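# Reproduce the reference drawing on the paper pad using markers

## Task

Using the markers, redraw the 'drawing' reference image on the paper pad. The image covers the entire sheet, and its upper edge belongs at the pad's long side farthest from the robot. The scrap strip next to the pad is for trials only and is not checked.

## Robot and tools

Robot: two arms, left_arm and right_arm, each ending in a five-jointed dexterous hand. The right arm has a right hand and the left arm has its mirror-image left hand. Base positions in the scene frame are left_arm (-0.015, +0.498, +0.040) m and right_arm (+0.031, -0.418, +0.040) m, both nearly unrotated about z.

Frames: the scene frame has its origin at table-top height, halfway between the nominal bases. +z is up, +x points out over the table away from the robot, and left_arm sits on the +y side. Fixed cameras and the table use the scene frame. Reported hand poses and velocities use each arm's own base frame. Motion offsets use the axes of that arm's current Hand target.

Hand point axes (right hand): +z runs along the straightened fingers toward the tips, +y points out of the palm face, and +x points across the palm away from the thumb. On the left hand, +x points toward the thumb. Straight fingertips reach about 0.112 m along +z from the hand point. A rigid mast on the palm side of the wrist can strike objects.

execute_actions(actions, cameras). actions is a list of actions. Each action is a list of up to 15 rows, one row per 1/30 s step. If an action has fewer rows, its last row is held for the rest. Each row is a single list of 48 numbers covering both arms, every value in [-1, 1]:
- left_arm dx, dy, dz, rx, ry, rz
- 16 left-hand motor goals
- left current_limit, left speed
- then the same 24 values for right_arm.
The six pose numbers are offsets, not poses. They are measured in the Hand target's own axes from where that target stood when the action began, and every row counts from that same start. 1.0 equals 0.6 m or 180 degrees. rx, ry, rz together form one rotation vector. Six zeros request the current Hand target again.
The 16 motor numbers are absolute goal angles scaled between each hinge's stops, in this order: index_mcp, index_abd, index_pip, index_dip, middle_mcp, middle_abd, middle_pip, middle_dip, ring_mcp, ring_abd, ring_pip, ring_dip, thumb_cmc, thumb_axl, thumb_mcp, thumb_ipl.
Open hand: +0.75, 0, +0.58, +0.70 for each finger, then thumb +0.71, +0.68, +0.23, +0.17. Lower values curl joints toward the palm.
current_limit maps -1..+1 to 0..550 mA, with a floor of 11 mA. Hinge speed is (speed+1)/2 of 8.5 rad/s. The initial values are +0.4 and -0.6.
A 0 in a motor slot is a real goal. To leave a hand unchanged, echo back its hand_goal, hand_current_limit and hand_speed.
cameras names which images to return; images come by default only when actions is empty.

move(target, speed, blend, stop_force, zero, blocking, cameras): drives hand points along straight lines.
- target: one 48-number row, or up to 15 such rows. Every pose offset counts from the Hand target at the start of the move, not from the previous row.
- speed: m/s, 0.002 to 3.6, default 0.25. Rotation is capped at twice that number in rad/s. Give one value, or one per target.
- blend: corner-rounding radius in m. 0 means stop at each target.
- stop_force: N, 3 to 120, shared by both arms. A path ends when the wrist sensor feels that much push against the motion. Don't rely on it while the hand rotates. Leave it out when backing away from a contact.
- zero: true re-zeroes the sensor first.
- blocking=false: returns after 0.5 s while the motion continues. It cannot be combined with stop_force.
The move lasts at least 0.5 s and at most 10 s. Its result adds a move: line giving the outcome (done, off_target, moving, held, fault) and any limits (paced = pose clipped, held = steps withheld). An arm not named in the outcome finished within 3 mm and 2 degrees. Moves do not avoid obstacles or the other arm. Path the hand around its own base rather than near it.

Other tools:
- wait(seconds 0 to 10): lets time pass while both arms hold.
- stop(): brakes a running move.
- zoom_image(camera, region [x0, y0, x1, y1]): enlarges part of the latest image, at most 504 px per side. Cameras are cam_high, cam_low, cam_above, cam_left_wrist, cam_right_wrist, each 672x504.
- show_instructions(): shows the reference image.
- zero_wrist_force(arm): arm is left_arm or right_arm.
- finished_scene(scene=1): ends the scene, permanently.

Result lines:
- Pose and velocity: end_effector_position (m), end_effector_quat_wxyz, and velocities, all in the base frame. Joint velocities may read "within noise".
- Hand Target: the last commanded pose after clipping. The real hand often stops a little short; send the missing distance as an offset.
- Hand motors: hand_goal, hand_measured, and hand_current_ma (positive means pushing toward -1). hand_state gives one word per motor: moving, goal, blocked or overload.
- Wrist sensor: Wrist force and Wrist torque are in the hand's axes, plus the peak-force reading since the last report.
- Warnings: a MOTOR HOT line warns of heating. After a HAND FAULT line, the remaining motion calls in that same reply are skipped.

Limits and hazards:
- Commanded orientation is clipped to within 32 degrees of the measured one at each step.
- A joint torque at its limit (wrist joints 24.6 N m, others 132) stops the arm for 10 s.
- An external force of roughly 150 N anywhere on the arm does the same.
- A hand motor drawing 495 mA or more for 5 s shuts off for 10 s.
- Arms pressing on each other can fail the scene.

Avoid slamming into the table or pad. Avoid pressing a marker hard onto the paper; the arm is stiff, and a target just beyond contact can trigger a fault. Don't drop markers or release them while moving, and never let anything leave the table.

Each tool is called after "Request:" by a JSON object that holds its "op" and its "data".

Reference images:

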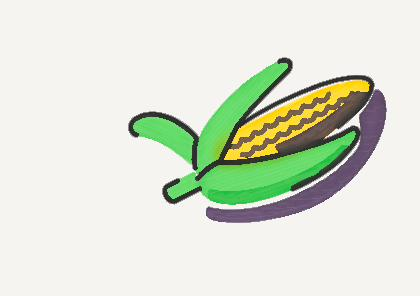

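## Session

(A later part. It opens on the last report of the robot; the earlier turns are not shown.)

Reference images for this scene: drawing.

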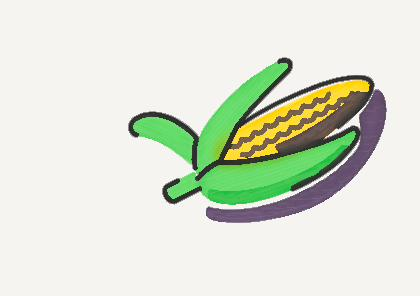

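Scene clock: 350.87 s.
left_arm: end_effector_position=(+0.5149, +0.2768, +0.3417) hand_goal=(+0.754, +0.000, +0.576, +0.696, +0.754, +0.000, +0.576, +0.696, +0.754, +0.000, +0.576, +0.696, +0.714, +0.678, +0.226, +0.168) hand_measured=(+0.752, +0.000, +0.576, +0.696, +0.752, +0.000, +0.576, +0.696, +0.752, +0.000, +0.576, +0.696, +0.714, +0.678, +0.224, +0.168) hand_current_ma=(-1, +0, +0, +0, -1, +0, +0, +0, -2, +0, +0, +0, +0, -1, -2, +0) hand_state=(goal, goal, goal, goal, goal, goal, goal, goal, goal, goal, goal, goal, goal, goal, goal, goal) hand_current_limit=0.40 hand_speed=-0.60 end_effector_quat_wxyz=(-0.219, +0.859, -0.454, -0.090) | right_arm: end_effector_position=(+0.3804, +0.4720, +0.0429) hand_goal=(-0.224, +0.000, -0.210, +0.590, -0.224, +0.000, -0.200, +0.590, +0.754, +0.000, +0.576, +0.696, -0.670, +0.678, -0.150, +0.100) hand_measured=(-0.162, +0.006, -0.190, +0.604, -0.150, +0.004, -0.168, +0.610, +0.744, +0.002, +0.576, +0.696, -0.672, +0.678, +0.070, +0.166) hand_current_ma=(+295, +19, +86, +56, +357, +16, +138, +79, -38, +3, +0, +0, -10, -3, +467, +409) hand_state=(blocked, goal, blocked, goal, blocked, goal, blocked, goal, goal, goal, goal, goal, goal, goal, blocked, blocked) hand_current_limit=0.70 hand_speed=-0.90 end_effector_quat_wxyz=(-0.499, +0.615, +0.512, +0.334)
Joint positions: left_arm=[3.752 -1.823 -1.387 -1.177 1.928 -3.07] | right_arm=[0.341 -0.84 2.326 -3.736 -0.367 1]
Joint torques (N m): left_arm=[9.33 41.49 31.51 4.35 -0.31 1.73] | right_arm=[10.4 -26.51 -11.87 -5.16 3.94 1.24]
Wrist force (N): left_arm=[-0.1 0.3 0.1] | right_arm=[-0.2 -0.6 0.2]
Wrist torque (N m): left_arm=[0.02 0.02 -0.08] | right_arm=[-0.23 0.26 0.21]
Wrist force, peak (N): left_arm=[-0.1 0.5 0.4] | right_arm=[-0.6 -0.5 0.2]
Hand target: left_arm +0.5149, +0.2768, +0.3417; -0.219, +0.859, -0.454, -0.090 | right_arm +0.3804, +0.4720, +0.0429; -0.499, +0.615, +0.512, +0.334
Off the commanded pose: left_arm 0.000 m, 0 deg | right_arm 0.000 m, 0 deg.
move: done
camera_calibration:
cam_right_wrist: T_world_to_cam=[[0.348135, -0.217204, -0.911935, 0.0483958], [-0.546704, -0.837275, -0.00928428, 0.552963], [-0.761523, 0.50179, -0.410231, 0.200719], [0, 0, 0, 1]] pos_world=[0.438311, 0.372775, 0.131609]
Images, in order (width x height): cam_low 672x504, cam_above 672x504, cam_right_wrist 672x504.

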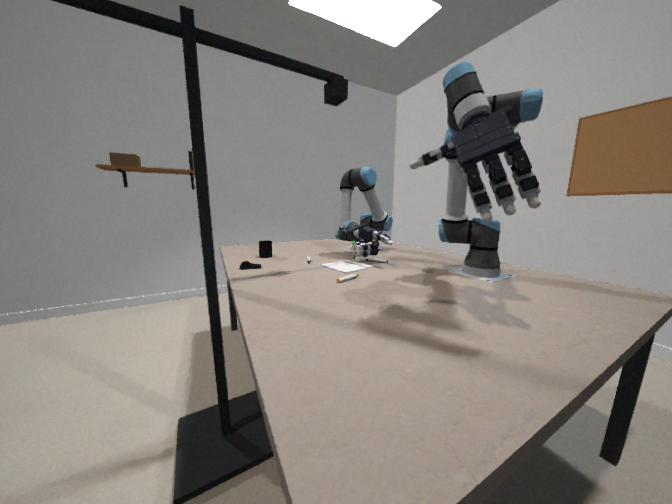

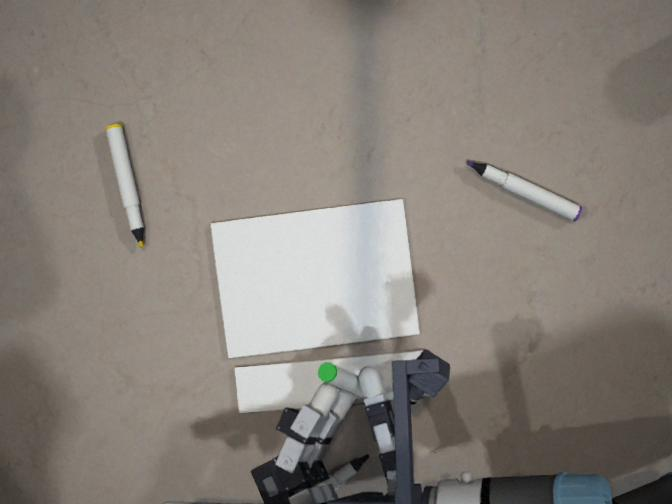

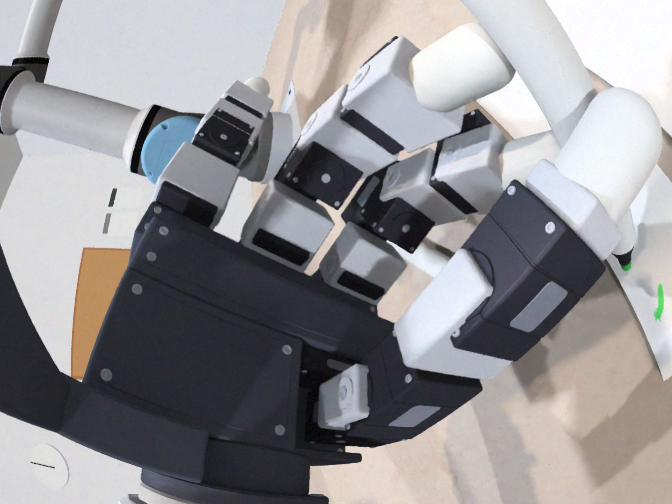

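Request:
{"op": "move", "data": {"target": [0,0,0,0,0,0, 0.754,0,0.576,0.696,0.754,0,0.576,0.696,0.754,0,0.576,0.696,0.714,0.678,0.226,0.168,0.4,-0.6, -0.0092,0.0027,0.0028,0,0,0, -0.225,0,-0.21,0.59,-0.225,0,-0.2,0.59,0.754,0,0.576,0.696,-0.671,0.678,-0.15,0.10,0.7,-0.9], "speed": 0.02, "cameras": ["cam_right_wrist"]}}

Request:
{"op": "zoom_image", "data": {"camera": "cam_right_wrist", "region": [572, 210, 672, 310]}}

Request:
{"op": "move", "data": {"target": [0,0,0,0,0,0, 0.754,0,0.576,0.696,0.754,0,0.576,0.696,0.754,0,0.576,0.696,0.714,0.678,0.226,0.168,0.4,-0.6, -0.00307,0.0009,0.00093,0,0,0, -0.225,0,-0.21,0.59,-0.225,0,-0.2,0.59,0.754,0,0.576,0.696,-0.671,0.678,-0.15,0.10,0.7,-0.9], "speed": 0.01, "cameras": ["cam_right_wrist"]}}

Request:
{"op": "zoom_image", "data": {"camera": "cam_right_wrist", "region": [572, 210, 672, 310]}}

Scene clock: 358.23 s.
left_arm: end_effector_position=(+0.5149, +0.2768, +0.3417) hand_goal=(+0.754, +0.000, +0.576, +0.696, +0.754, +0.000, +0.576, +0.696, +0.754, +0.000, +0.576, +0.696, +0.714, +0.678, +0.226, +0.168) hand_measured=(+0.752, +0.000, +0.576, +0.696, +0.752, +0.000, +0.576, +0.696, +0.752, +0.000, +0.576, +0.696, +0.714, +0.678, +0.224, +0.168) hand_current_ma=(-1, +0, +0, +0, -1, +0, +0, +0, -2, +0, +0, +0, +0, -1, -2, +0) hand_state=(goal, goal, goal, goal, goal, goal, goal, goal, goal, goal, goal, goal, goal, goal, goal, goal) hand_current_limit=0.40 hand_speed=-0.60 end_effector_quat_wxyz=(-0.219, +0.859, -0.454, -0.090) | right_arm: end_effector_position=(+0.3804, +0.4720, +0.0369) hand_goal=(-0.224, +0.000, -0.210, +0.590, -0.224, +0.000, -0.200, +0.590, +0.754, +0.000, +0.576, +0.696, -0.670, +0.678, -0.150, +0.100) hand_measured=(-0.162, +0.006, -0.190, +0.604, -0.150, +0.004, -0.168, +0.610, +0.744, +0.002, +0.576, +0.696, -0.672, +0.678, +0.070, +0.166) hand_current_ma=(+295, +19, +86, +56, +357, +16, +138, +79, -38, +3, +0, +0, -10, -3, +467, +409) hand_state=(blocked, goal, blocked, goal, blocked, goal, blocked, goal, goal, goal, goal, goal, goal, goal, blocked, blocked) hand_current_limit=0.70 hand_speed=-0.90 end_effector_quat_wxyz=(-0.499, +0.615, +0.512, +0.334)
Joint positions: left_arm=[3.752 -1.823 -1.387 -1.177 1.928 -3.07] | right_arm=[0.341 -0.821 2.322 -3.751 -0.367 1]
Joint torques (N m): left_arm=[8.92 41.5 32.73 4.3 -0.37 1.64] | right_arm=[9.12 -26.84 -9.89 -5.36 3.29 0.94]
Wrist force (N): left_arm=[-0.1 0.3 -0.1] | right_arm=[-0.4 -0.4 0.2]
Wrist torque (N m): left_arm=[0.03 0.02 -0.07] | right_arm=[-0.21 0.29 0.18]
Wrist force, peak (N): left_arm=[-0.3 0.5 0.1] | right_arm=[-0.5 -0.6 -0.1]
Hand target: left_arm +0.5149, +0.2768, +0.3417; -0.219, +0.859, -0.454, -0.090 | right_arm +0.3804, +0.4720, +0.0369; -0.499, +0.615, +0.512, +0.334
Off the commanded pose: left_arm 0.000 m, 0 deg | right_arm 0.000 m, 0 deg.
move: done
camera_calibration:
cam_right_wrist: T_world_to_cam=[[0.34828, -0.217193, -0.911881, 0.0429762], [-0.546713, -0.837267, -0.0093882, 0.552868], [-0.761449, 0.501808, -0.410346, 0.198198], [0, 0, 0, 1]] pos_world=[0.43821, 0.372775, 0.125709]
Images, in order (width x height): cam_right_wrist 672x504.

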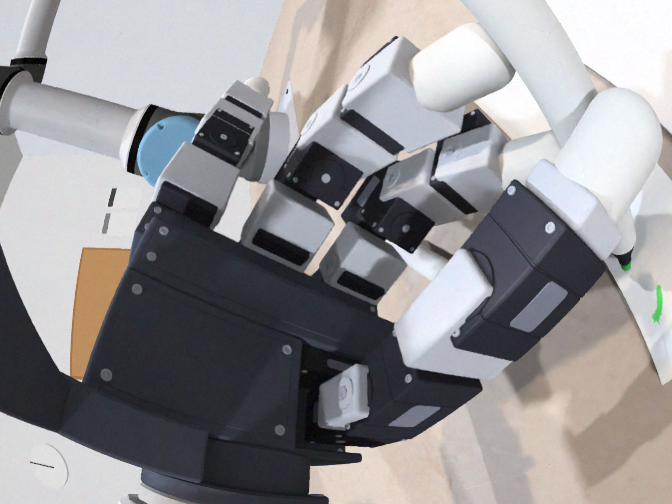

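Scaled by 5.040 from the camera's 672x504 image, which has a finer 960x720 frame.

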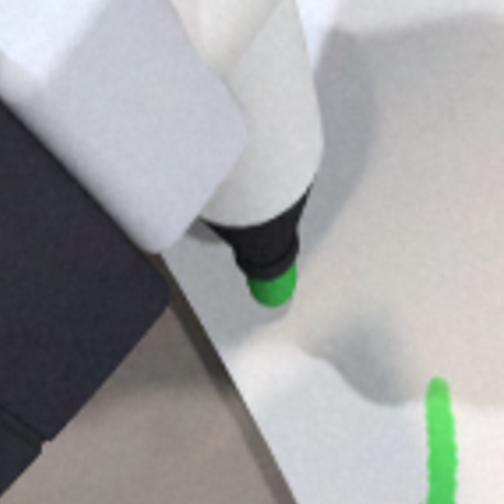

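Scene clock: 358.93 s.
left_arm: end_effector_position=(+0.5149, +0.2768, +0.3417) hand_goal=(+0.754, +0.000, +0.576, +0.696, +0.754, +0.000, +0.576, +0.696, +0.754, +0.000, +0.576, +0.696, +0.714, +0.678, +0.226, +0.168) hand_measured=(+0.752, +0.000, +0.576, +0.696, +0.752, +0.000, +0.576, +0.696, +0.752, +0.000, +0.576, +0.696, +0.714, +0.678, +0.224, +0.168) hand_current_ma=(-1, +0, +0, +0, -1, +0, +0, +0, -2, +0, +0, +0, +0, -1, -2, +0) hand_state=(goal, goal, goal, goal, goal, goal, goal, goal, goal, goal, goal, goal, goal, goal, goal, goal) hand_current_limit=0.40 hand_speed=-0.60 end_effector_quat_wxyz=(-0.219, +0.859, -0.454, -0.090) | right_arm: end_effector_position=(+0.3804, +0.4720, +0.0349) hand_goal=(-0.224, +0.000, -0.210, +0.590, -0.224, +0.000, -0.200, +0.590, +0.754, +0.000, +0.576, +0.696, -0.670, +0.678, -0.150, +0.100) hand_measured=(-0.162, +0.006, -0.190, +0.604, -0.150, +0.004, -0.168, +0.610, +0.744, +0.002, +0.576, +0.696, -0.672, +0.678, +0.070, +0.166) hand_current_ma=(+295, +19, +86, +56, +357, +16, +138, +79, -38, +3, +0, +0, -10, -3, +467, +409) hand_state=(blocked, goal, blocked, goal, blocked, goal, blocked, goal, goal, goal, goal, goal, goal, goal, blocked, blocked) hand_current_limit=0.70 hand_speed=-0.90 end_effector_quat_wxyz=(-0.499, +0.615, +0.512, +0.334)
Joint positions: left_arm=[3.752 -1.823 -1.387 -1.177 1.928 -3.07] | right_arm=[0.341 -0.815 2.32 -3.757 -0.367 1]
Joint torques (N m): left_arm=[9.22 41.03 32.02 4.34 -0.41 1.72] | right_arm=[9.87 -28.33 -10.74 -4.98 1.35 1.38]
Wrist force (N): left_arm=[0.0 0.4 -0.1] | right_arm=[-0.2 -0.4 -0.1]
Wrist torque (N m): left_arm=[0.05 0.00 -0.07] | right_arm=[-0.17 0.28 0.20]
Wrist force, peak (N): left_arm=[-0.2 0.5 -0.1] | right_arm=[-0.3 -0.7 0.1]
Hand target: left_arm +0.5149, +0.2768, +0.3417; -0.219, +0.859, -0.454, -0.090 | right_arm +0.3804, +0.4720, +0.0349; -0.499, +0.615, +0.512, +0.334
Off the commanded pose: left_arm 0.000 m, 0 deg | right_arm 0.000 m, 0 deg.
move: done
camera_calibration:
cam_right_wrist: T_world_to_cam=[[0.348185, -0.217129, -0.911933, 0.0410847], [-0.546672, -0.837295, -0.00936715, 0.552838], [-0.761523, 0.50179, -0.410232, 0.197361], [0, 0, 0, 1]] pos_world=[0.438211, 0.372775, 0.123609]
Images, in order (width x height): cam_right_wrist 672x504.

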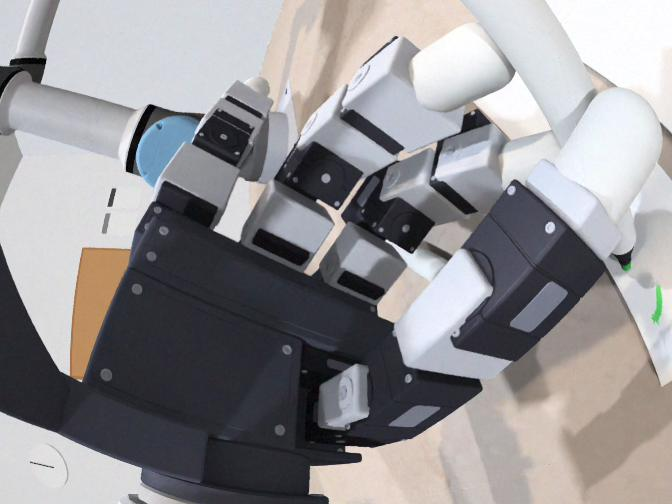

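Scaled by 5.040 from the camera's 672x504 image, which has a finer 960x720 frame.

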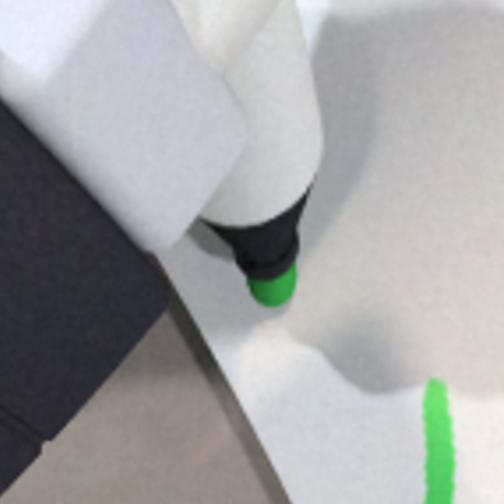

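Request:
{"op": "move", "data": {"target": [0,0,0,0,0,0, 0.754,0,0.576,0.696,0.754,0,0.576,0.696,0.754,0,0.576,0.696,0.714,0.678,0.226,0.168,0.4,-0.6, -0.001536,0.000448,0.000467,0,0,0, -0.225,0,-0.21,0.59,-0.225,0,-0.2,0.59,0.754,0,0.576,0.696,-0.671,0.678,-0.15,0.10,0.7,-0.9], "speed": 0.01, "cameras": ["cam_right_wrist"]}}

Request:
{"op": "zoom_image", "data": {"camera": "cam_right_wrist", "region": [572, 210, 672, 310]}}

Request:
{"op": "move", "data": {"target": [0,0,0,0,0,0, 0.754,0,0.576,0.696,0.754,0,0.576,0.696,0.754,0,0.576,0.696,0.714,0.678,0.226,0.168,0.4,-0.6, -0.001536,0.000448,0.000467,0,0,0, -0.225,0,-0.21,0.59,-0.225,0,-0.2,0.59,0.754,0,0.576,0.696,-0.671,0.678,-0.15,0.10,0.7,-0.9], "speed": 0.01, "cameras": ["cam_right_wrist"]}}

Request:
{"op": "zoom_image", "data": {"camera": "cam_right_wrist", "region": [572, 210, 672, 310]}}

Scene clock: 366.17 s.
left_arm: end_effector_position=(+0.5149, +0.2768, +0.3417) hand_goal=(+0.754, +0.000, +0.576, +0.696, +0.754, +0.000, +0.576, +0.696, +0.754, +0.000, +0.576, +0.696, +0.714, +0.678, +0.226, +0.168) hand_measured=(+0.752, +0.000, +0.576, +0.696, +0.752, +0.000, +0.576, +0.696, +0.752, +0.000, +0.576, +0.696, +0.714, +0.678, +0.224, +0.168) hand_current_ma=(-1, +0, +0, +0, -1, +0, +0, +0, -2, +0, +0, +0, +0, -1, -2, +0) hand_state=(goal, goal, goal, goal, goal, goal, goal, goal, goal, goal, goal, goal, goal, goal, goal, goal) hand_current_limit=0.40 hand_speed=-0.60 end_effector_quat_wxyz=(-0.219, +0.859, -0.454, -0.090) | right_arm: end_effector_position=(+0.3804, +0.4720, +0.0339) hand_goal=(-0.224, +0.000, -0.210, +0.590, -0.224, +0.000, -0.200, +0.590, +0.754, +0.000, +0.576, +0.696, -0.670, +0.678, -0.150, +0.100) hand_measured=(-0.162, +0.006, -0.190, +0.604, -0.150, +0.004, -0.168, +0.610, +0.744, +0.002, +0.576, +0.696, -0.672, +0.678, +0.070, +0.166) hand_current_ma=(+295, +19, +86, +56, +357, +16, +138, +79, -38, +3, +0, +0, -10, -3, +467, +409) hand_state=(blocked, goal, blocked, goal, blocked, goal, blocked, goal, goal, goal, goal, goal, goal, goal, blocked, blocked) hand_current_limit=0.70 hand_speed=-0.90 end_effector_quat_wxyz=(-0.499, +0.615, +0.512, +0.334)
Joint positions: left_arm=[3.752 -1.823 -1.387 -1.177 1.928 -3.07] | right_arm=[0.341 -0.811 2.32 -3.759 -0.367 1]
Joint torques (N m): left_arm=[9.01 41.72 32.51 4.32 -0.26 1.72] | right_arm=[9.6 -27.55 -10.32 -5.23 -1.07 0.73]
Wrist force (N): left_arm=[-0.1 0.2 0.1] | right_arm=[-0.3 -0.4 0.1]
Wrist torque (N m): left_arm=[0.01 0.02 -0.08] | right_arm=[-0.18 0.27 0.20]
Wrist force, peak (N): left_arm=[-0.3 0.5 0.0] | right_arm=[-0.1 -0.8 0.1]
Hand target: left_arm +0.5149, +0.2768, +0.3417; -0.219, +0.859, -0.454, -0.090 | right_arm +0.3804, +0.4720, +0.0339; -0.499, +0.615, +0.512, +0.334
Off the commanded pose: left_arm 0.000 m, 0 deg | right_arm 0.000 m, 0 deg.
move: done
camera_calibration:
cam_right_wrist: T_world_to_cam=[[0.348115, -0.217234, -0.911935, 0.0402432], [-0.546716, -0.837267, -0.00925155, 0.552823], [-0.761523, 0.50179, -0.41023, 0.19695], [0, 0, 0, 1]] pos_world=[0.438211, 0.372775, 0.122609]
Images, in order (width x height): cam_right_wrist 672x504.

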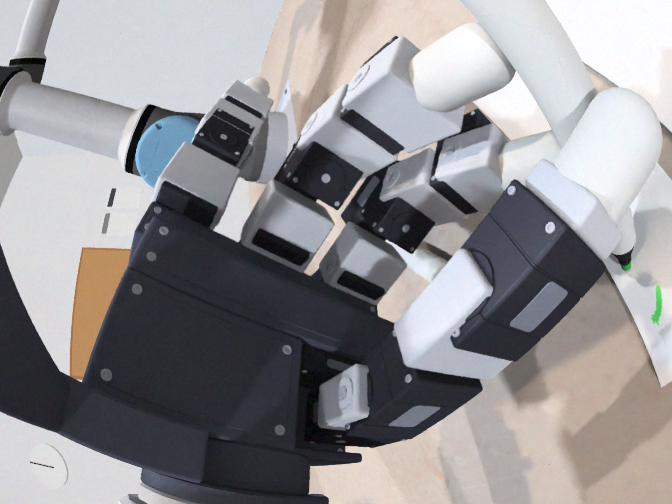

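Scaled by 5.040 from the camera's 672x504 image, which has a finer 960x720 frame.

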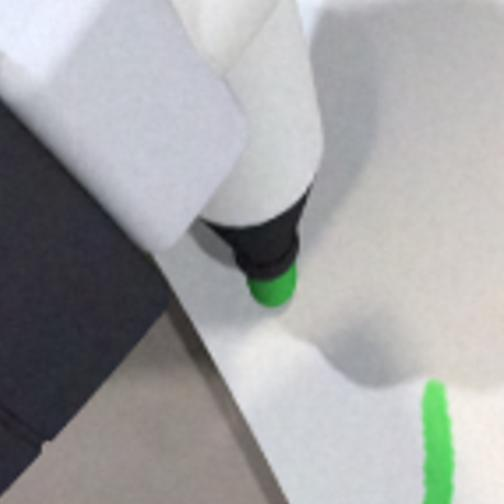

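Scene clock: 366.87 s.
left_arm: end_effector_position=(+0.5149, +0.2768, +0.3417) hand_goal=(+0.754, +0.000, +0.576, +0.696, +0.754, +0.000, +0.576, +0.696, +0.754, +0.000, +0.576, +0.696, +0.714, +0.678, +0.226, +0.168) hand_measured=(+0.752, +0.000, +0.576, +0.696, +0.752, +0.000, +0.576, +0.696, +0.752, +0.000, +0.576, +0.696, +0.714, +0.678, +0.224, +0.168) hand_current_ma=(-1, +0, +0, +0, -1, +0, +0, +0, -2, +0, +0, +0, +0, -1, -2, +0) hand_state=(goal, goal, goal, goal, goal, goal, goal, goal, goal, goal, goal, goal, goal, goal, goal, goal) hand_current_limit=0.40 hand_speed=-0.60 end_effector_quat_wxyz=(-0.219, +0.859, -0.454, -0.090) | right_arm: end_effector_position=(+0.3804, +0.4720, +0.0329) hand_goal=(-0.224, +0.000, -0.210, +0.590, -0.224, +0.000, -0.200, +0.590, +0.754, +0.000, +0.576, +0.696, -0.670, +0.678, -0.150, +0.100) hand_measured=(-0.162, +0.006, -0.190, +0.604, -0.150, +0.004, -0.168, +0.610, +0.744, +0.002, +0.576, +0.696, -0.672, +0.678, +0.070, +0.166) hand_current_ma=(+295, +19, +86, +56, +357, +16, +138, +79, -38, +3, +0, +0, -10, -3, +467, +409) hand_state=(blocked, goal, blocked, goal, blocked, goal, blocked, goal, goal, goal, goal, goal, goal, goal, blocked, blocked) hand_current_limit=0.70 hand_speed=-0.90 end_effector_quat_wxyz=(-0.499, +0.615, +0.512, +0.334)
Joint positions: left_arm=[3.752 -1.823 -1.387 -1.177 1.928 -3.07] | right_arm=[0.341 -0.808 2.319 -3.762 -0.367 1]
Joint torques (N m): left_arm=[9.07 40.78 31.7 4.22 -0.47 1.84] | right_arm=[10.55 -28.38 -11.43 -4.97 -1.11 0.77]
Wrist force (N): left_arm=[-0.3 0.2 -0.1] | right_arm=[-0.3 -0.2 0.0]
Wrist torque (N m): left_arm=[0.01 0.02 -0.08] | right_arm=[-0.16 0.28 0.20]
Wrist force, peak (N): left_arm=[-0.1 0.5 -0.1] | right_arm=[-0.3 -0.6 0.1]
Hand target: left_arm +0.5149, +0.2768, +0.3417; -0.219, +0.859, -0.454, -0.090 | right_arm +0.3804, +0.4720, +0.0329; -0.499, +0.615, +0.512, +0.334
Off the commanded pose: left_arm 0.000 m, 0 deg | right_arm 0.000 m, 0 deg.
move: done
camera_calibration:
cam_right_wrist: T_world_to_cam=[[0.348192, -0.217176, -0.911919, 0.0392742], [-0.546727, -0.837259, -0.00935701, 0.552828], [-0.76148, 0.501829, -0.410263, 0.196511], [0, 0, 0, 1]] pos_world=[0.43821, 0.372775, 0.121609]
Images, in order (width x height): cam_right_wrist 672x504.

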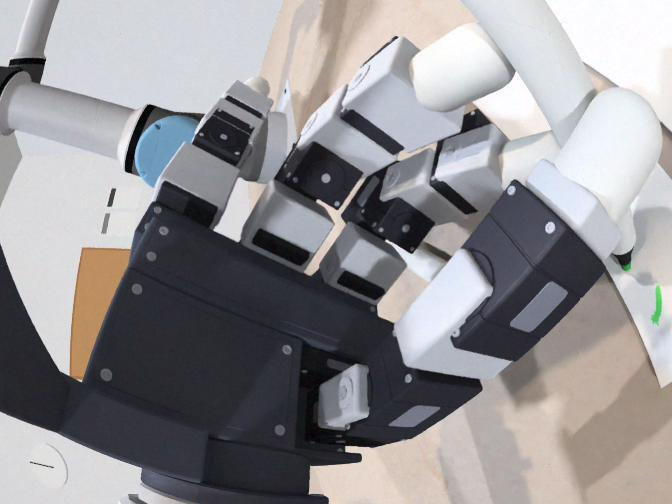

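Scaled by 5.040 from the camera's 672x504 image, which has a finer 960x720 frame.

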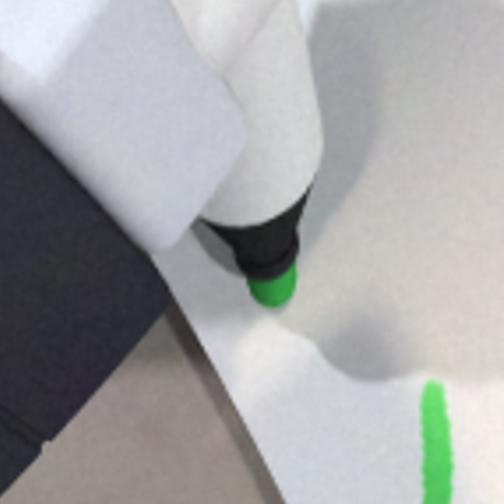

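Request:
{"op": "move", "data": {"target": [0,0,0,0,0,0, 0.754,0,0.576,0.696,0.754,0,0.576,0.696,0.754,0,0.576,0.696,0.714,0.678,0.226,0.168,0.4,-0.6, -0.001536,0.000448,0.000467,0,0,0, -0.225,0,-0.21,0.59,-0.225,0,-0.2,0.59,0.754,0,0.576,0.696,-0.671,0.678,-0.15,0.10,0.7,-0.9], "speed": 0.01, "cameras": ["cam_right_wrist"]}}

Request:
{"op": "zoom_image", "data": {"camera": "cam_right_wrist", "region": [572, 210, 672, 310]}}

Request:
{"op": "move", "data": {"target": [0,0,0,0,0,0, 0.754,0,0.576,0.696,0.754,0,0.576,0.696,0.754,0,0.576,0.696,0.714,0.678,0.226,0.168,0.4,-0.6, -0.001536,0.000448,0.000467,0,0,0, -0.225,0,-0.21,0.59,-0.225,0,-0.2,0.59,0.754,0,0.576,0.696,-0.671,0.678,-0.15,0.10,0.7,-0.9], "speed": 0.01, "cameras": ["cam_right_wrist"]}}

Request:
{"op": "zoom_image", "data": {"camera": "cam_right_wrist", "region": [572, 210, 672, 310]}}

Request:
{"op": "move", "data": {"target": [0,0,0,0,0,0, 0.754,0,0.576,0.696,0.754,0,0.576,0.696,0.754,0,0.576,0.696,0.714,0.678,0.226,0.168,0.4,-0.6, -0.001536,0.000448,0.000467,0,0,0, -0.225,0,-0.21,0.59,-0.225,0,-0.2,0.59,0.754,0,0.576,0.696,-0.671,0.678,-0.15,0.10,0.7,-0.9], "speed": 0.01, "cameras": ["cam_right_wrist"]}}

Request:
{"op": "zoom_image", "data": {"camera": "cam_right_wrist", "region": [572, 210, 672, 310]}}

Scene clock: 376.37 s.
left_arm: end_effector_position=(+0.5149, +0.2768, +0.3417) hand_goal=(+0.754, +0.000, +0.576, +0.696, +0.754, +0.000, +0.576, +0.696, +0.754, +0.000, +0.576, +0.696, +0.714, +0.678, +0.226, +0.168) hand_measured=(+0.752, +0.000, +0.576, +0.696, +0.752, +0.000, +0.576, +0.696, +0.752, +0.000, +0.576, +0.696, +0.714, +0.678, +0.224, +0.168) hand_current_ma=(-1, +0, +0, +0, -1, +0, +0, +0, -2, +0, +0, +0, +0, -1, -2, +0) hand_state=(goal, goal, goal, goal, goal, goal, goal, goal, goal, goal, goal, goal, goal, goal, goal, goal) hand_current_limit=0.40 hand_speed=-0.60 end_effector_quat_wxyz=(-0.219, +0.859, -0.454, -0.090) | right_arm: end_effector_position=(+0.3804, +0.4720, +0.0319) hand_goal=(-0.224, +0.000, -0.210, +0.590, -0.224, +0.000, -0.200, +0.590, +0.754, +0.000, +0.576, +0.696, -0.670, +0.678, -0.150, +0.100) hand_measured=(-0.162, +0.006, -0.190, +0.604, -0.150, +0.004, -0.168, +0.610, +0.744, +0.002, +0.576, +0.696, -0.672, +0.678, +0.070, +0.166) hand_current_ma=(+295, +19, +86, +56, +357, +16, +138, +79, -38, +3, +0, +0, -10, -3, +468, +409) hand_state=(blocked, goal, blocked, goal, blocked, goal, blocked, goal, goal, goal, goal, goal, goal, goal, blocked, blocked) hand_current_limit=0.70 hand_speed=-0.90 end_effector_quat_wxyz=(-0.499, +0.615, +0.512, +0.334)
Joint positions: left_arm=[3.752 -1.823 -1.387 -1.177 1.928 -3.07] | right_arm=[0.341 -0.805 2.318 -3.764 -0.367 1]
Joint torques (N m): left_arm=[9.81 40.4 31.92 4.22 -0.4 1.57] | right_arm=[10.17 -27.05 -10.25 -4.73 -1.12 0.58]
Wrist force (N): left_arm=[-0.3 0.2 0.1] | right_arm=[-0.2 -0.3 -0.2]
Wrist torque (N m): left_arm=[0.00 0.04 -0.09] | right_arm=[-0.15 0.27 0.21]
Wrist force, peak (N): left_arm=[-0.2 0.5 0.1] | right_arm=[-0.4 -0.5 -0.2]
Hand target: left_arm +0.5149, +0.2768, +0.3417; -0.219, +0.859, -0.454, -0.090 | right_arm +0.3804, +0.4720, +0.0319; -0.499, +0.615, +0.512, +0.334
Off the commanded pose: left_arm 0.000 m, 0 deg | right_arm 0.000 m, 0 deg.
move: done
camera_calibration:
cam_right_wrist: T_world_to_cam=[[0.348115, -0.217234, -0.911935, 0.0384193], [-0.546716, -0.837267, -0.00925155, 0.552805], [-0.761523, 0.50179, -0.41023, 0.19613], [0, 0, 0, 1]] pos_world=[0.438211, 0.372775, 0.120609]
Images, in order (width x height): cam_right_wrist 672x504.

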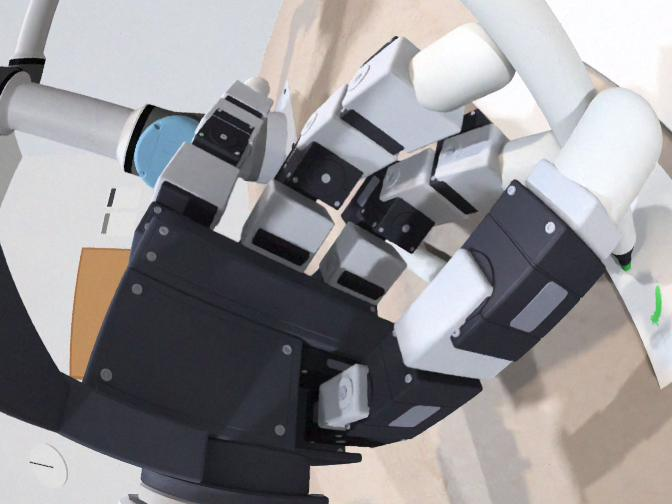

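Scaled by 5.040 from the camera's 672x504 image, which has a finer 960x720 frame.

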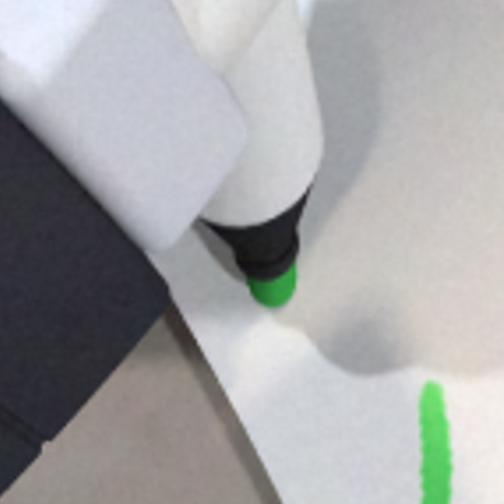

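Scene clock: 377.07 s.
left_arm: end_effector_position=(+0.5149, +0.2768, +0.3417) hand_goal=(+0.754, +0.000, +0.576, +0.696, +0.754, +0.000, +0.576, +0.696, +0.754, +0.000, +0.576, +0.696, +0.714, +0.678, +0.226, +0.168) hand_measured=(+0.752, +0.000, +0.576, +0.696, +0.752, +0.000, +0.576, +0.696, +0.752, +0.000, +0.576, +0.696, +0.714, +0.678, +0.224, +0.168) hand_current_ma=(-1, +0, +0, +0, -1, +0, +0, +0, -2, +0, +0, +0, +0, -1, -2, +0) hand_state=(goal, goal, goal, goal, goal, goal, goal, goal, goal, goal, goal, goal, goal, goal, goal, goal) hand_current_limit=0.40 hand_speed=-0.60 end_effector_quat_wxyz=(-0.219, +0.859, -0.454, -0.090) | right_arm: end_effector_position=(+0.3804, +0.4720, +0.0309) hand_goal=(-0.224, +0.000, -0.210, +0.590, -0.224, +0.000, -0.200, +0.590, +0.754, +0.000, +0.576, +0.696, -0.670, +0.678, -0.150, +0.100) hand_measured=(-0.162, +0.006, -0.190, +0.604, -0.150, +0.004, -0.168, +0.610, +0.744, +0.002, +0.576, +0.696, -0.674, +0.678, +0.070, +0.166) hand_current_ma=(+295, +19, +86, +56, +357, +16, +138, +79, -38, +3, +0, +0, -11, -3, +468, +409) hand_state=(blocked, goal, blocked, goal, blocked, goal, blocked, goal, goal, goal, goal, goal, goal, goal, blocked, blocked) hand_current_limit=0.70 hand_speed=-0.90 end_effector_quat_wxyz=(-0.499, +0.615, +0.512, +0.334)
Joint positions: left_arm=[3.752 -1.823 -1.387 -1.177 1.928 -3.07] | right_arm=[0.341 -0.802 2.318 -3.767 -0.367 1]
Joint torques (N m): left_arm=[9.2 41.31 31.44 4.36 -0.47 1.83] | right_arm=[10.28 -26.83 -10.13 -5.07 -1.14 0.38]
Wrist force (N): left_arm=[0.0 0.3 0.2] | right_arm=[0.5 -0.5 0.0]
Wrist torque (N m): left_arm=[0.01 0.01 -0.07] | right_arm=[-0.19 0.23 0.18]
Wrist force, peak (N): left_arm=[-0.4 0.4 -0.2] | right_arm=[0.9 -0.4 -0.2]
Hand target: left_arm +0.5149, +0.2768, +0.3417; -0.219, +0.859, -0.454, -0.090 | right_arm +0.3804, +0.4720, +0.0309; -0.499, +0.615, +0.512, +0.334
Off the commanded pose: left_arm 0.000 m, 0 deg | right_arm 0.000 m, 0 deg.
move: done
camera_calibration:
cam_right_wrist: T_world_to_cam=[[0.348192, -0.217176, -0.911919, 0.0374503], [-0.546727, -0.837259, -0.00935701, 0.552809], [-0.76148, 0.501829, -0.410263, 0.195691], [0, 0, 0, 1]] pos_world=[0.43821, 0.372775, 0.119609]
Images, in order (width x height): cam_right_wrist 672x504.

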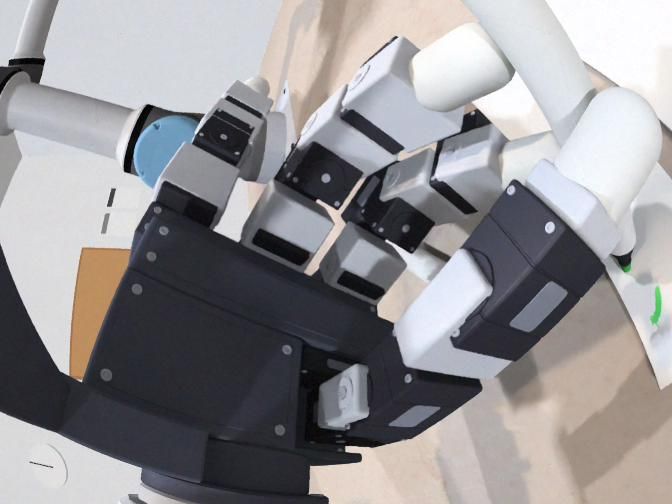

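Scaled by 5.040 from the camera's 672x504 image, which has a finer 960x720 frame.

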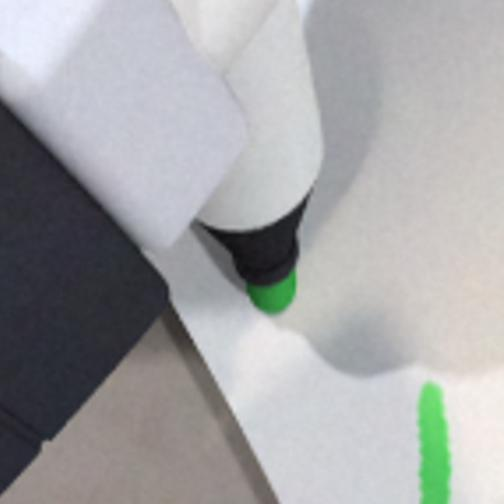

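Scene clock: 377.77 s.
left_arm: end_effector_position=(+0.5149, +0.2768, +0.3417) hand_goal=(+0.754, +0.000, +0.576, +0.696, +0.754, +0.000, +0.576, +0.696, +0.754, +0.000, +0.576, +0.696, +0.714, +0.678, +0.226, +0.168) hand_measured=(+0.752, +0.000, +0.576, +0.696, +0.752, +0.000, +0.576, +0.696, +0.752, +0.000, +0.576, +0.696, +0.714, +0.678, +0.224, +0.168) hand_current_ma=(-1, +0, +0, +0, -1, +0, +0, +0, -2, +0, +0, +0, +0, -1, -2, +0) hand_state=(goal, goal, goal, goal, goal, goal, goal, goal, goal, goal, goal, goal, goal, goal, goal, goal) hand_current_limit=0.40 hand_speed=-0.60 end_effector_quat_wxyz=(-0.219, +0.859, -0.454, -0.090) | right_arm: end_effector_position=(+0.3804, +0.4720, +0.0299) hand_goal=(-0.224, +0.000, -0.210, +0.590, -0.224, +0.000, -0.200, +0.590, +0.754, +0.000, +0.576, +0.696, -0.670, +0.678, -0.150, +0.100) hand_measured=(-0.162, +0.004, -0.190, +0.600, -0.150, +0.004, -0.166, +0.610, +0.744, +0.002, +0.576, +0.696, -0.676, +0.678, +0.070, +0.166) hand_current_ma=(+295, +12, +86, +42, +357, +16, +149, +79, -38, +3, +0, +0, -19, -3, +467, +409) hand_state=(blocked, goal, blocked, goal, blocked, goal, blocked, goal, goal, goal, goal, goal, goal, goal, blocked, blocked) hand_current_limit=0.70 hand_speed=-0.90 end_effector_quat_wxyz=(-0.499, +0.615, +0.512, +0.334)
Joint positions: left_arm=[3.752 -1.823 -1.387 -1.177 1.928 -3.07] | right_arm=[0.341 -0.798 2.317 -3.769 -0.367 1]
Joint torques (N m): left_arm=[9.62 41.56 32.44 4.29 -0.38 1.76] | right_arm=[10.13 -27.33 -10.4 -4.93 -1.19 0.82]
Wrist force (N): left_arm=[0.0 0.3 0.1] | right_arm=[1.2 -0.5 -0.3]
Wrist torque (N m): left_arm=[0.02 0.00 -0.06] | right_arm=[-0.17 0.18 0.16]
Wrist force, peak (N): left_arm=[-0.2 0.7 0.0] | right_arm=[1.4 -0.5 0.0]
Hand target: left_arm +0.5149, +0.2768, +0.3417; -0.219, +0.859, -0.454, -0.090 | right_arm +0.3804, +0.4720, +0.0299; -0.499, +0.615, +0.512, +0.334
Off the commanded pose: left_arm 0.000 m, 0 deg | right_arm 0.000 m, 0 deg.
move: done
camera_calibration:
cam_right_wrist: T_world_to_cam=[[0.348192, -0.217176, -0.911919, 0.0365384], [-0.546727, -0.837259, -0.00935701, 0.5528], [-0.76148, 0.501829, -0.410263, 0.19528], [0, 0, 0, 1]] pos_world=[0.43821, 0.372775, 0.118609]
Images, in order (width x height): cam_right_wrist 672x504.

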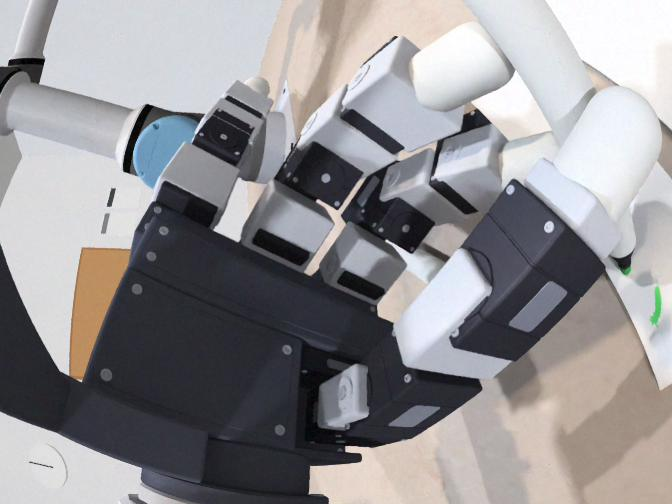

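Scaled by 5.040 from the camera's 672x504 image, which has a finer 960x720 frame.

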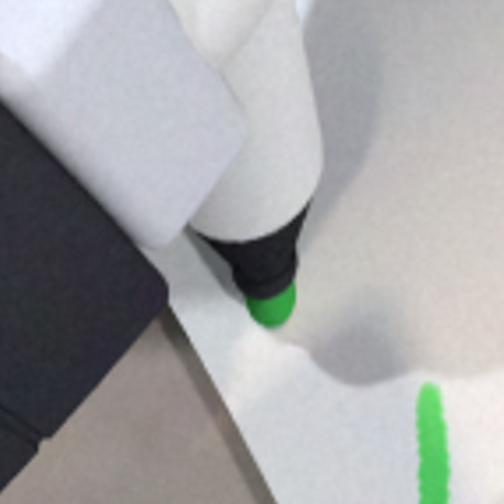

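Request:
{"op": "move", "data": {"target": [[0,0,0,0,0,0, 0.754,0,0.576,0.696,0.754,0,0.576,0.696,0.754,0,0.576,0.696,0.714,0.678,0.226,0.168,0.4,-0.6, 0.00092,-0.00027,-0.00028,0,0,0, -0.225,0,-0.21,0.59,-0.225,0,-0.2,0.59,0.754,0,0.576,0.696,-0.671,0.678,-0.15,0.10,0.7,-0.9],[0,0,0,0,0,0, 0.754,0,0.576,0.696,0.754,0,0.576,0.696,0.754,0,0.576,0.696,0.714,0.678,0.226,0.168,0.4,-0.6, 0.01884,-0.0055,0.06372,0,0,0, -0.225,0,-0.21,0.59,-0.225,0,-0.2,0.59,0.754,0,0.576,0.696,-0.671,0.678,-0.15,0.10,0.7,-0.9]], "speed": 0.04, "cameras": ["cam_right_wrist"]}}

Request:
{"op": "zoom_image", "data": {"camera": "cam_right_wrist", "region": [522, 160, 672, 310]}}

Request:
{"op": "move", "data": {"target": [0,0,0,0,0,0, 0.754,0,0.576,0.696,0.754,0,0.576,0.696,0.754,0,0.576,0.696,0.714,0.678,0.226,0.168,0.4,-0.6, 0.01536,-0.00448,-0.00467,0,0,0, -0.225,0,-0.21,0.59,-0.225,0,-0.2,0.59,0.754,0,0.576,0.696,-0.671,0.678,-0.15,0.10,0.7,-0.9], "speed": 0.04, "cameras": ["cam_right_wrist","cam_above"]}}

Request:
{"op": "zoom_image", "data": {"camera": "cam_right_wrist", "region": [522, 160, 672, 310]}}

Scene clock: 387.13 s.
left_arm: end_effector_position=(+0.5149, +0.2768, +0.3417) hand_goal=(+0.754, +0.000, +0.576, +0.696, +0.754, +0.000, +0.576, +0.696, +0.754, +0.000, +0.576, +0.696, +0.714, +0.678, +0.226, +0.168) hand_measured=(+0.752, +0.000, +0.576, +0.696, +0.752, +0.000, +0.576, +0.696, +0.752, +0.000, +0.576, +0.696, +0.714, +0.678, +0.224, +0.168) hand_current_ma=(-1, +0, +0, +0, -1, +0, +0, +0, -2, +0, +0, +0, +0, -1, -2, +0) hand_state=(goal, goal, goal, goal, goal, goal, goal, goal, goal, goal, goal, goal, goal, goal, goal, goal) hand_current_limit=0.40 hand_speed=-0.60 end_effector_quat_wxyz=(-0.219, +0.859, -0.454, -0.090) | right_arm: end_effector_position=(+0.3763, +0.5118, +0.0305) hand_goal=(-0.224, +0.000, -0.210, +0.590, -0.224, +0.000, -0.200, +0.590, +0.754, +0.000, +0.576, +0.696, -0.670, +0.678, -0.150, +0.100) hand_measured=(-0.162, +0.004, -0.190, +0.600, -0.150, +0.004, -0.166, +0.610, +0.744, +0.002, +0.576, +0.696, -0.674, +0.678, +0.070, +0.166) hand_current_ma=(+295, +14, +86, +41, +357, +16, +149, +79, -38, +4, +0, +0, -16, -3, +467, +409) hand_state=(blocked, goal, blocked, goal, blocked, goal, blocked, goal, goal, goal, goal, goal, goal, goal, blocked, blocked) hand_current_limit=0.70 hand_speed=-0.90 end_effector_quat_wxyz=(-0.499, +0.615, +0.512, +0.334)
Joint positions: left_arm=[3.752 -1.823 -1.387 -1.177 1.928 -3.07] | right_arm=[0.436 -0.756 2.217 -3.874 -0.432 1.176]
Joint torques (N m): left_arm=[9.29 40.34 32.23 4.46 -0.37 1.66] | right_arm=[9.74 -30.33 -11.47 -5.01 -1.5 1.68]
Wrist force (N): left_arm=[-0.4 0.3 0.0] | right_arm=[0.0 -0.6 0.2]
Wrist torque (N m): left_arm=[0.03 0.05 -0.10] | right_arm=[-0.24 0.22 0.19]
Wrist force, peak (N): left_arm=[-0.4 0.5 0.2] | right_arm=[1.7 -0.8 0.1]
Hand target: left_arm +0.5149, +0.2768, +0.3417; -0.219, +0.859, -0.454, -0.090 | right_arm +0.3763, +0.5118, +0.0305; -0.499, +0.615, +0.512, +0.334
Off the commanded pose: left_arm 0.000 m, 0 deg | right_arm 0.000 m, 0 deg.
move: done
camera_calibration:
cam_right_wrist: T_world_to_cam=[[0.348115, -0.217234, -0.911935, 0.0472158], [-0.546716, -0.837267, -0.00925155, 0.583874], [-0.761523, 0.50179, -0.41023, 0.172462], [0, 0, 0, 1]] pos_world=[0.434111, 0.412575, 0.119209]
Images, in order (width x height): cam_right_wrist 672x504.

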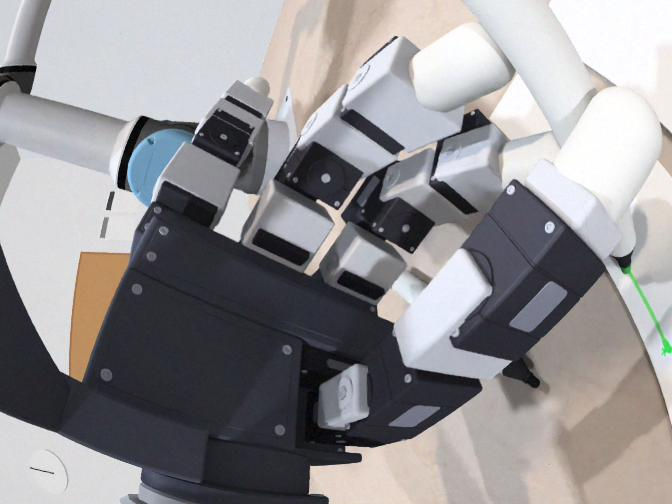

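Scaled by 3.360 from the camera's 672x504 image, which has a finer 960x720 frame.

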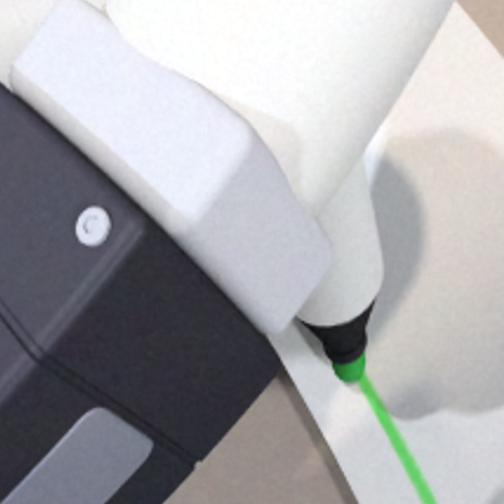

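Scene clock: 387.93 s.
left_arm: end_effector_position=(+0.5149, +0.2768, +0.3417) hand_goal=(+0.754, +0.000, +0.576, +0.696, +0.754, +0.000, +0.576, +0.696, +0.754, +0.000, +0.576, +0.696, +0.714, +0.678, +0.226, +0.168) hand_measured=(+0.752, +0.000, +0.576, +0.696, +0.752, +0.000, +0.576, +0.696, +0.752, +0.000, +0.576, +0.696, +0.714, +0.678, +0.224, +0.168) hand_current_ma=(-1, +0, +0, +0, -1, +0, +0, +0, -2, +0, +0, +0, +0, -1, -2, +0) hand_state=(goal, goal, goal, goal, goal, goal, goal, goal, goal, goal, goal, goal, goal, goal, goal, goal) hand_current_limit=0.40 hand_speed=-0.60 end_effector_quat_wxyz=(-0.219, +0.859, -0.454, -0.090) | right_arm: end_effector_position=(+0.3763, +0.5118, +0.0404) hand_goal=(-0.224, +0.000, -0.210, +0.590, -0.224, +0.000, -0.200, +0.590, +0.754, +0.000, +0.576, +0.696, -0.670, +0.678, -0.150, +0.100) hand_measured=(-0.162, +0.006, -0.190, +0.600, -0.150, +0.006, -0.166, +0.610, +0.744, +0.002, +0.576, +0.696, -0.674, +0.678, +0.070, +0.166) hand_current_ma=(+295, +18, +86, +41, +357, +17, +149, +79, -38, +4, +0, +0, -12, -3, +467, +409) hand_state=(blocked, goal, blocked, goal, blocked, goal, blocked, goal, goal, goal, goal, goal, goal, goal, blocked, blocked) hand_current_limit=0.70 hand_speed=-0.90 end_effector_quat_wxyz=(-0.499, +0.615, +0.512, +0.334)
Joint positions: left_arm=[3.752 -1.823 -1.387 -1.177 1.928 -3.07] | right_arm=[0.436 -0.785 2.224 -3.852 -0.432 1.176]
Joint torques (N m): left_arm=[9.41 39.7 32.29 4.13 -0.42 1.68] | right_arm=[4.78 -43.98 0.93 0.1 -0.78 -1.31]
Wrist force (N): left_arm=[0.1 0.3 -0.1] | right_arm=[-0.5 -0.7 -0.2]
Wrist torque (N m): left_arm=[0.03 -0.01 -0.06] | right_arm=[-0.19 0.29 0.20]
Wrist force, peak (N): left_arm=[-0.1 0.7 0.2] | right_arm=[-0.5 -0.7 0.1]
Hand target: left_arm +0.5149, +0.2768, +0.3417; -0.219, +0.859, -0.454, -0.090 | right_arm +0.3763, +0.5118, +0.0405; -0.499, +0.615, +0.512, +0.334
Off the commanded pose: left_arm 0.000 m, 0 deg | right_arm 0.000 m, 0 deg.
move: done
camera_calibration:
cam_right_wrist: T_world_to_cam=[[0.348115, -0.217234, -0.911935, 0.0563352], [-0.546716, -0.837267, -0.00925155, 0.583966], [-0.761523, 0.50179, -0.41023, 0.176564], [0, 0, 0, 1]] pos_world=[0.434111, 0.412575, 0.129209]
Images, in order (width x height): cam_above 672x504, cam_right_wrist 672x504.

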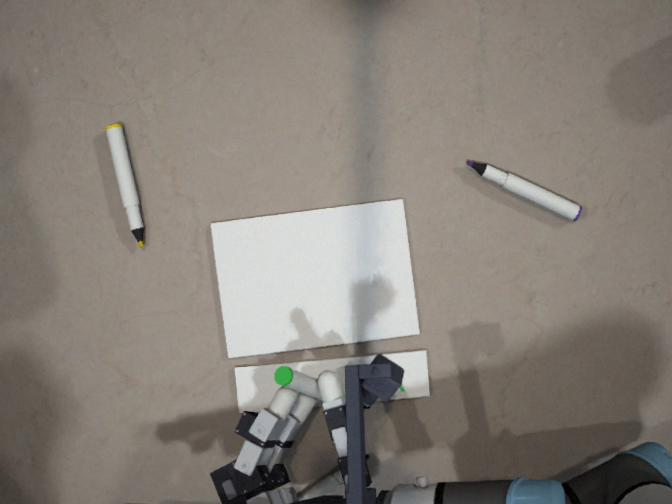

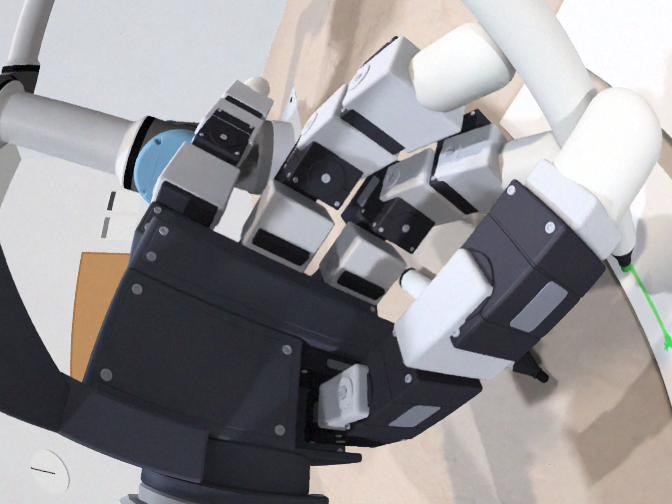

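Scaled by 3.360 from the camera's 672x504 image, which has a finer 960x720 frame.

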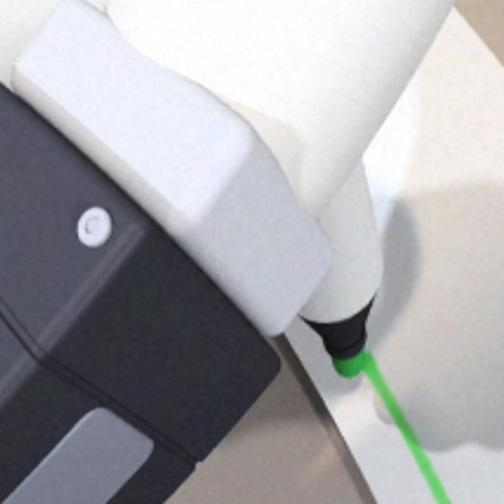

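Request:
{"op": "move", "data": {"target": [0,0,0,0,0,0, 0.754,0,0.576,0.696,0.754,0,0.576,0.696,0.754,0,0.576,0.696,0.714,0.678,0.226,0.168,0.4,-0.6, 0.0026,-0.0008,-0.348,0,0,0, -0.225,0,-0.21,0.59,-0.225,0,-0.2,0.59,0.754,0,0.576,0.696,-0.671,0.678,-0.15,0.10,0.7,-0.9], "speed": 0.2, "cameras": ["cam_above"]}}

Request:
{"op": "zoom_image", "data": {"camera": "cam_above", "region": [220, 330, 440, 430]}}

Scene clock: 397.00 s.
left_arm: end_effector_position=(+0.5149, +0.2768, +0.3417) hand_goal=(+0.754, +0.000, +0.576, +0.696, +0.754, +0.000, +0.576, +0.696, +0.754, +0.000, +0.576, +0.696, +0.714, +0.678, +0.226, +0.168) hand_measured=(+0.752, +0.000, +0.576, +0.696, +0.752, +0.000, +0.576, +0.696, +0.752, +0.000, +0.576, +0.696, +0.714, +0.678, +0.224, +0.168) hand_current_ma=(-1, +0, +0, +0, -1, +0, +0, +0, -2, +0, +0, +0, +0, -1, -2, +0) hand_state=(goal, goal, goal, goal, goal, goal, goal, goal, goal, goal, goal, goal, goal, goal, goal, goal) hand_current_limit=0.40 hand_speed=-0.60 end_effector_quat_wxyz=(-0.219, +0.859, -0.454, -0.090) | right_arm: end_effector_position=(+0.3971, +0.3128, +0.1003) hand_goal=(-0.224, +0.000, -0.210, +0.590, -0.224, +0.000, -0.200, +0.590, +0.754, +0.000, +0.576, +0.696, -0.670, +0.678, -0.150, +0.100) hand_measured=(-0.162, +0.006, -0.190, +0.600, -0.150, +0.006, -0.166, +0.610, +0.746, +0.002, +0.576, +0.696, -0.672, +0.678, +0.070, +0.166) hand_current_ma=(+295, +19, +86, +41, +357, +18, +149, +79, -37, +4, +0, +0, -11, -3, +467, +409) hand_state=(blocked, goal, blocked, goal, blocked, goal, blocked, goal, goal, goal, goal, goal, goal, goal, blocked, blocked) hand_current_limit=0.70 hand_speed=-0.90 end_effector_quat_wxyz=(-0.499, +0.615, +0.512, +0.334)
Joint positions: left_arm=[3.752 -1.823 -1.387 -1.177 1.928 -3.07] | right_arm=[-0.103 -1.512 2.47 -1.914 -0.349 -0.358]
Joint torques (N m): left_arm=[8.43 40.36 31.16 4.36 -0.52 1.75] | right_arm=[-10.71 -8.49 -22.21 0.88 -1.1 -1.62]
Wrist force (N): left_arm=[-0.1 0.4 0.1] | right_arm=[-0.4 -0.4 0.0]
Wrist torque (N m): left_arm=[0.03 0.01 -0.08] | right_arm=[-0.18 0.31 0.26]
Wrist force, peak (N): left_arm=[0.1 0.5 0.4] | right_arm=[-0.4 -0.5 1.3]
Hand target: left_arm +0.5149, +0.2768, +0.3417; -0.219, +0.859, -0.454, -0.090 | right_arm +0.3971, +0.3128, +0.1003; -0.499, +0.615, +0.512, +0.334
Off the commanded pose: left_arm 0.000 m, 0 deg | right_arm 0.000 m, 0 deg.
move: done
Images, in order (width x height): cam_above 672x504.

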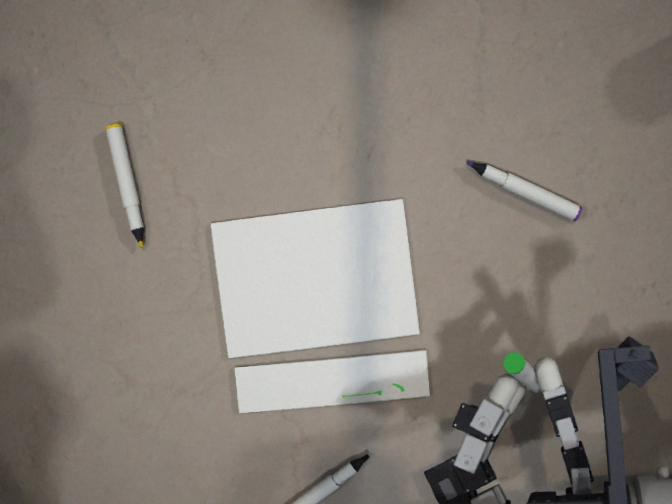

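Scaled by 2.291.

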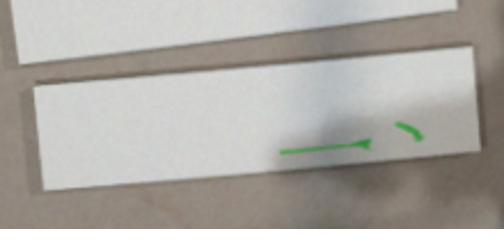

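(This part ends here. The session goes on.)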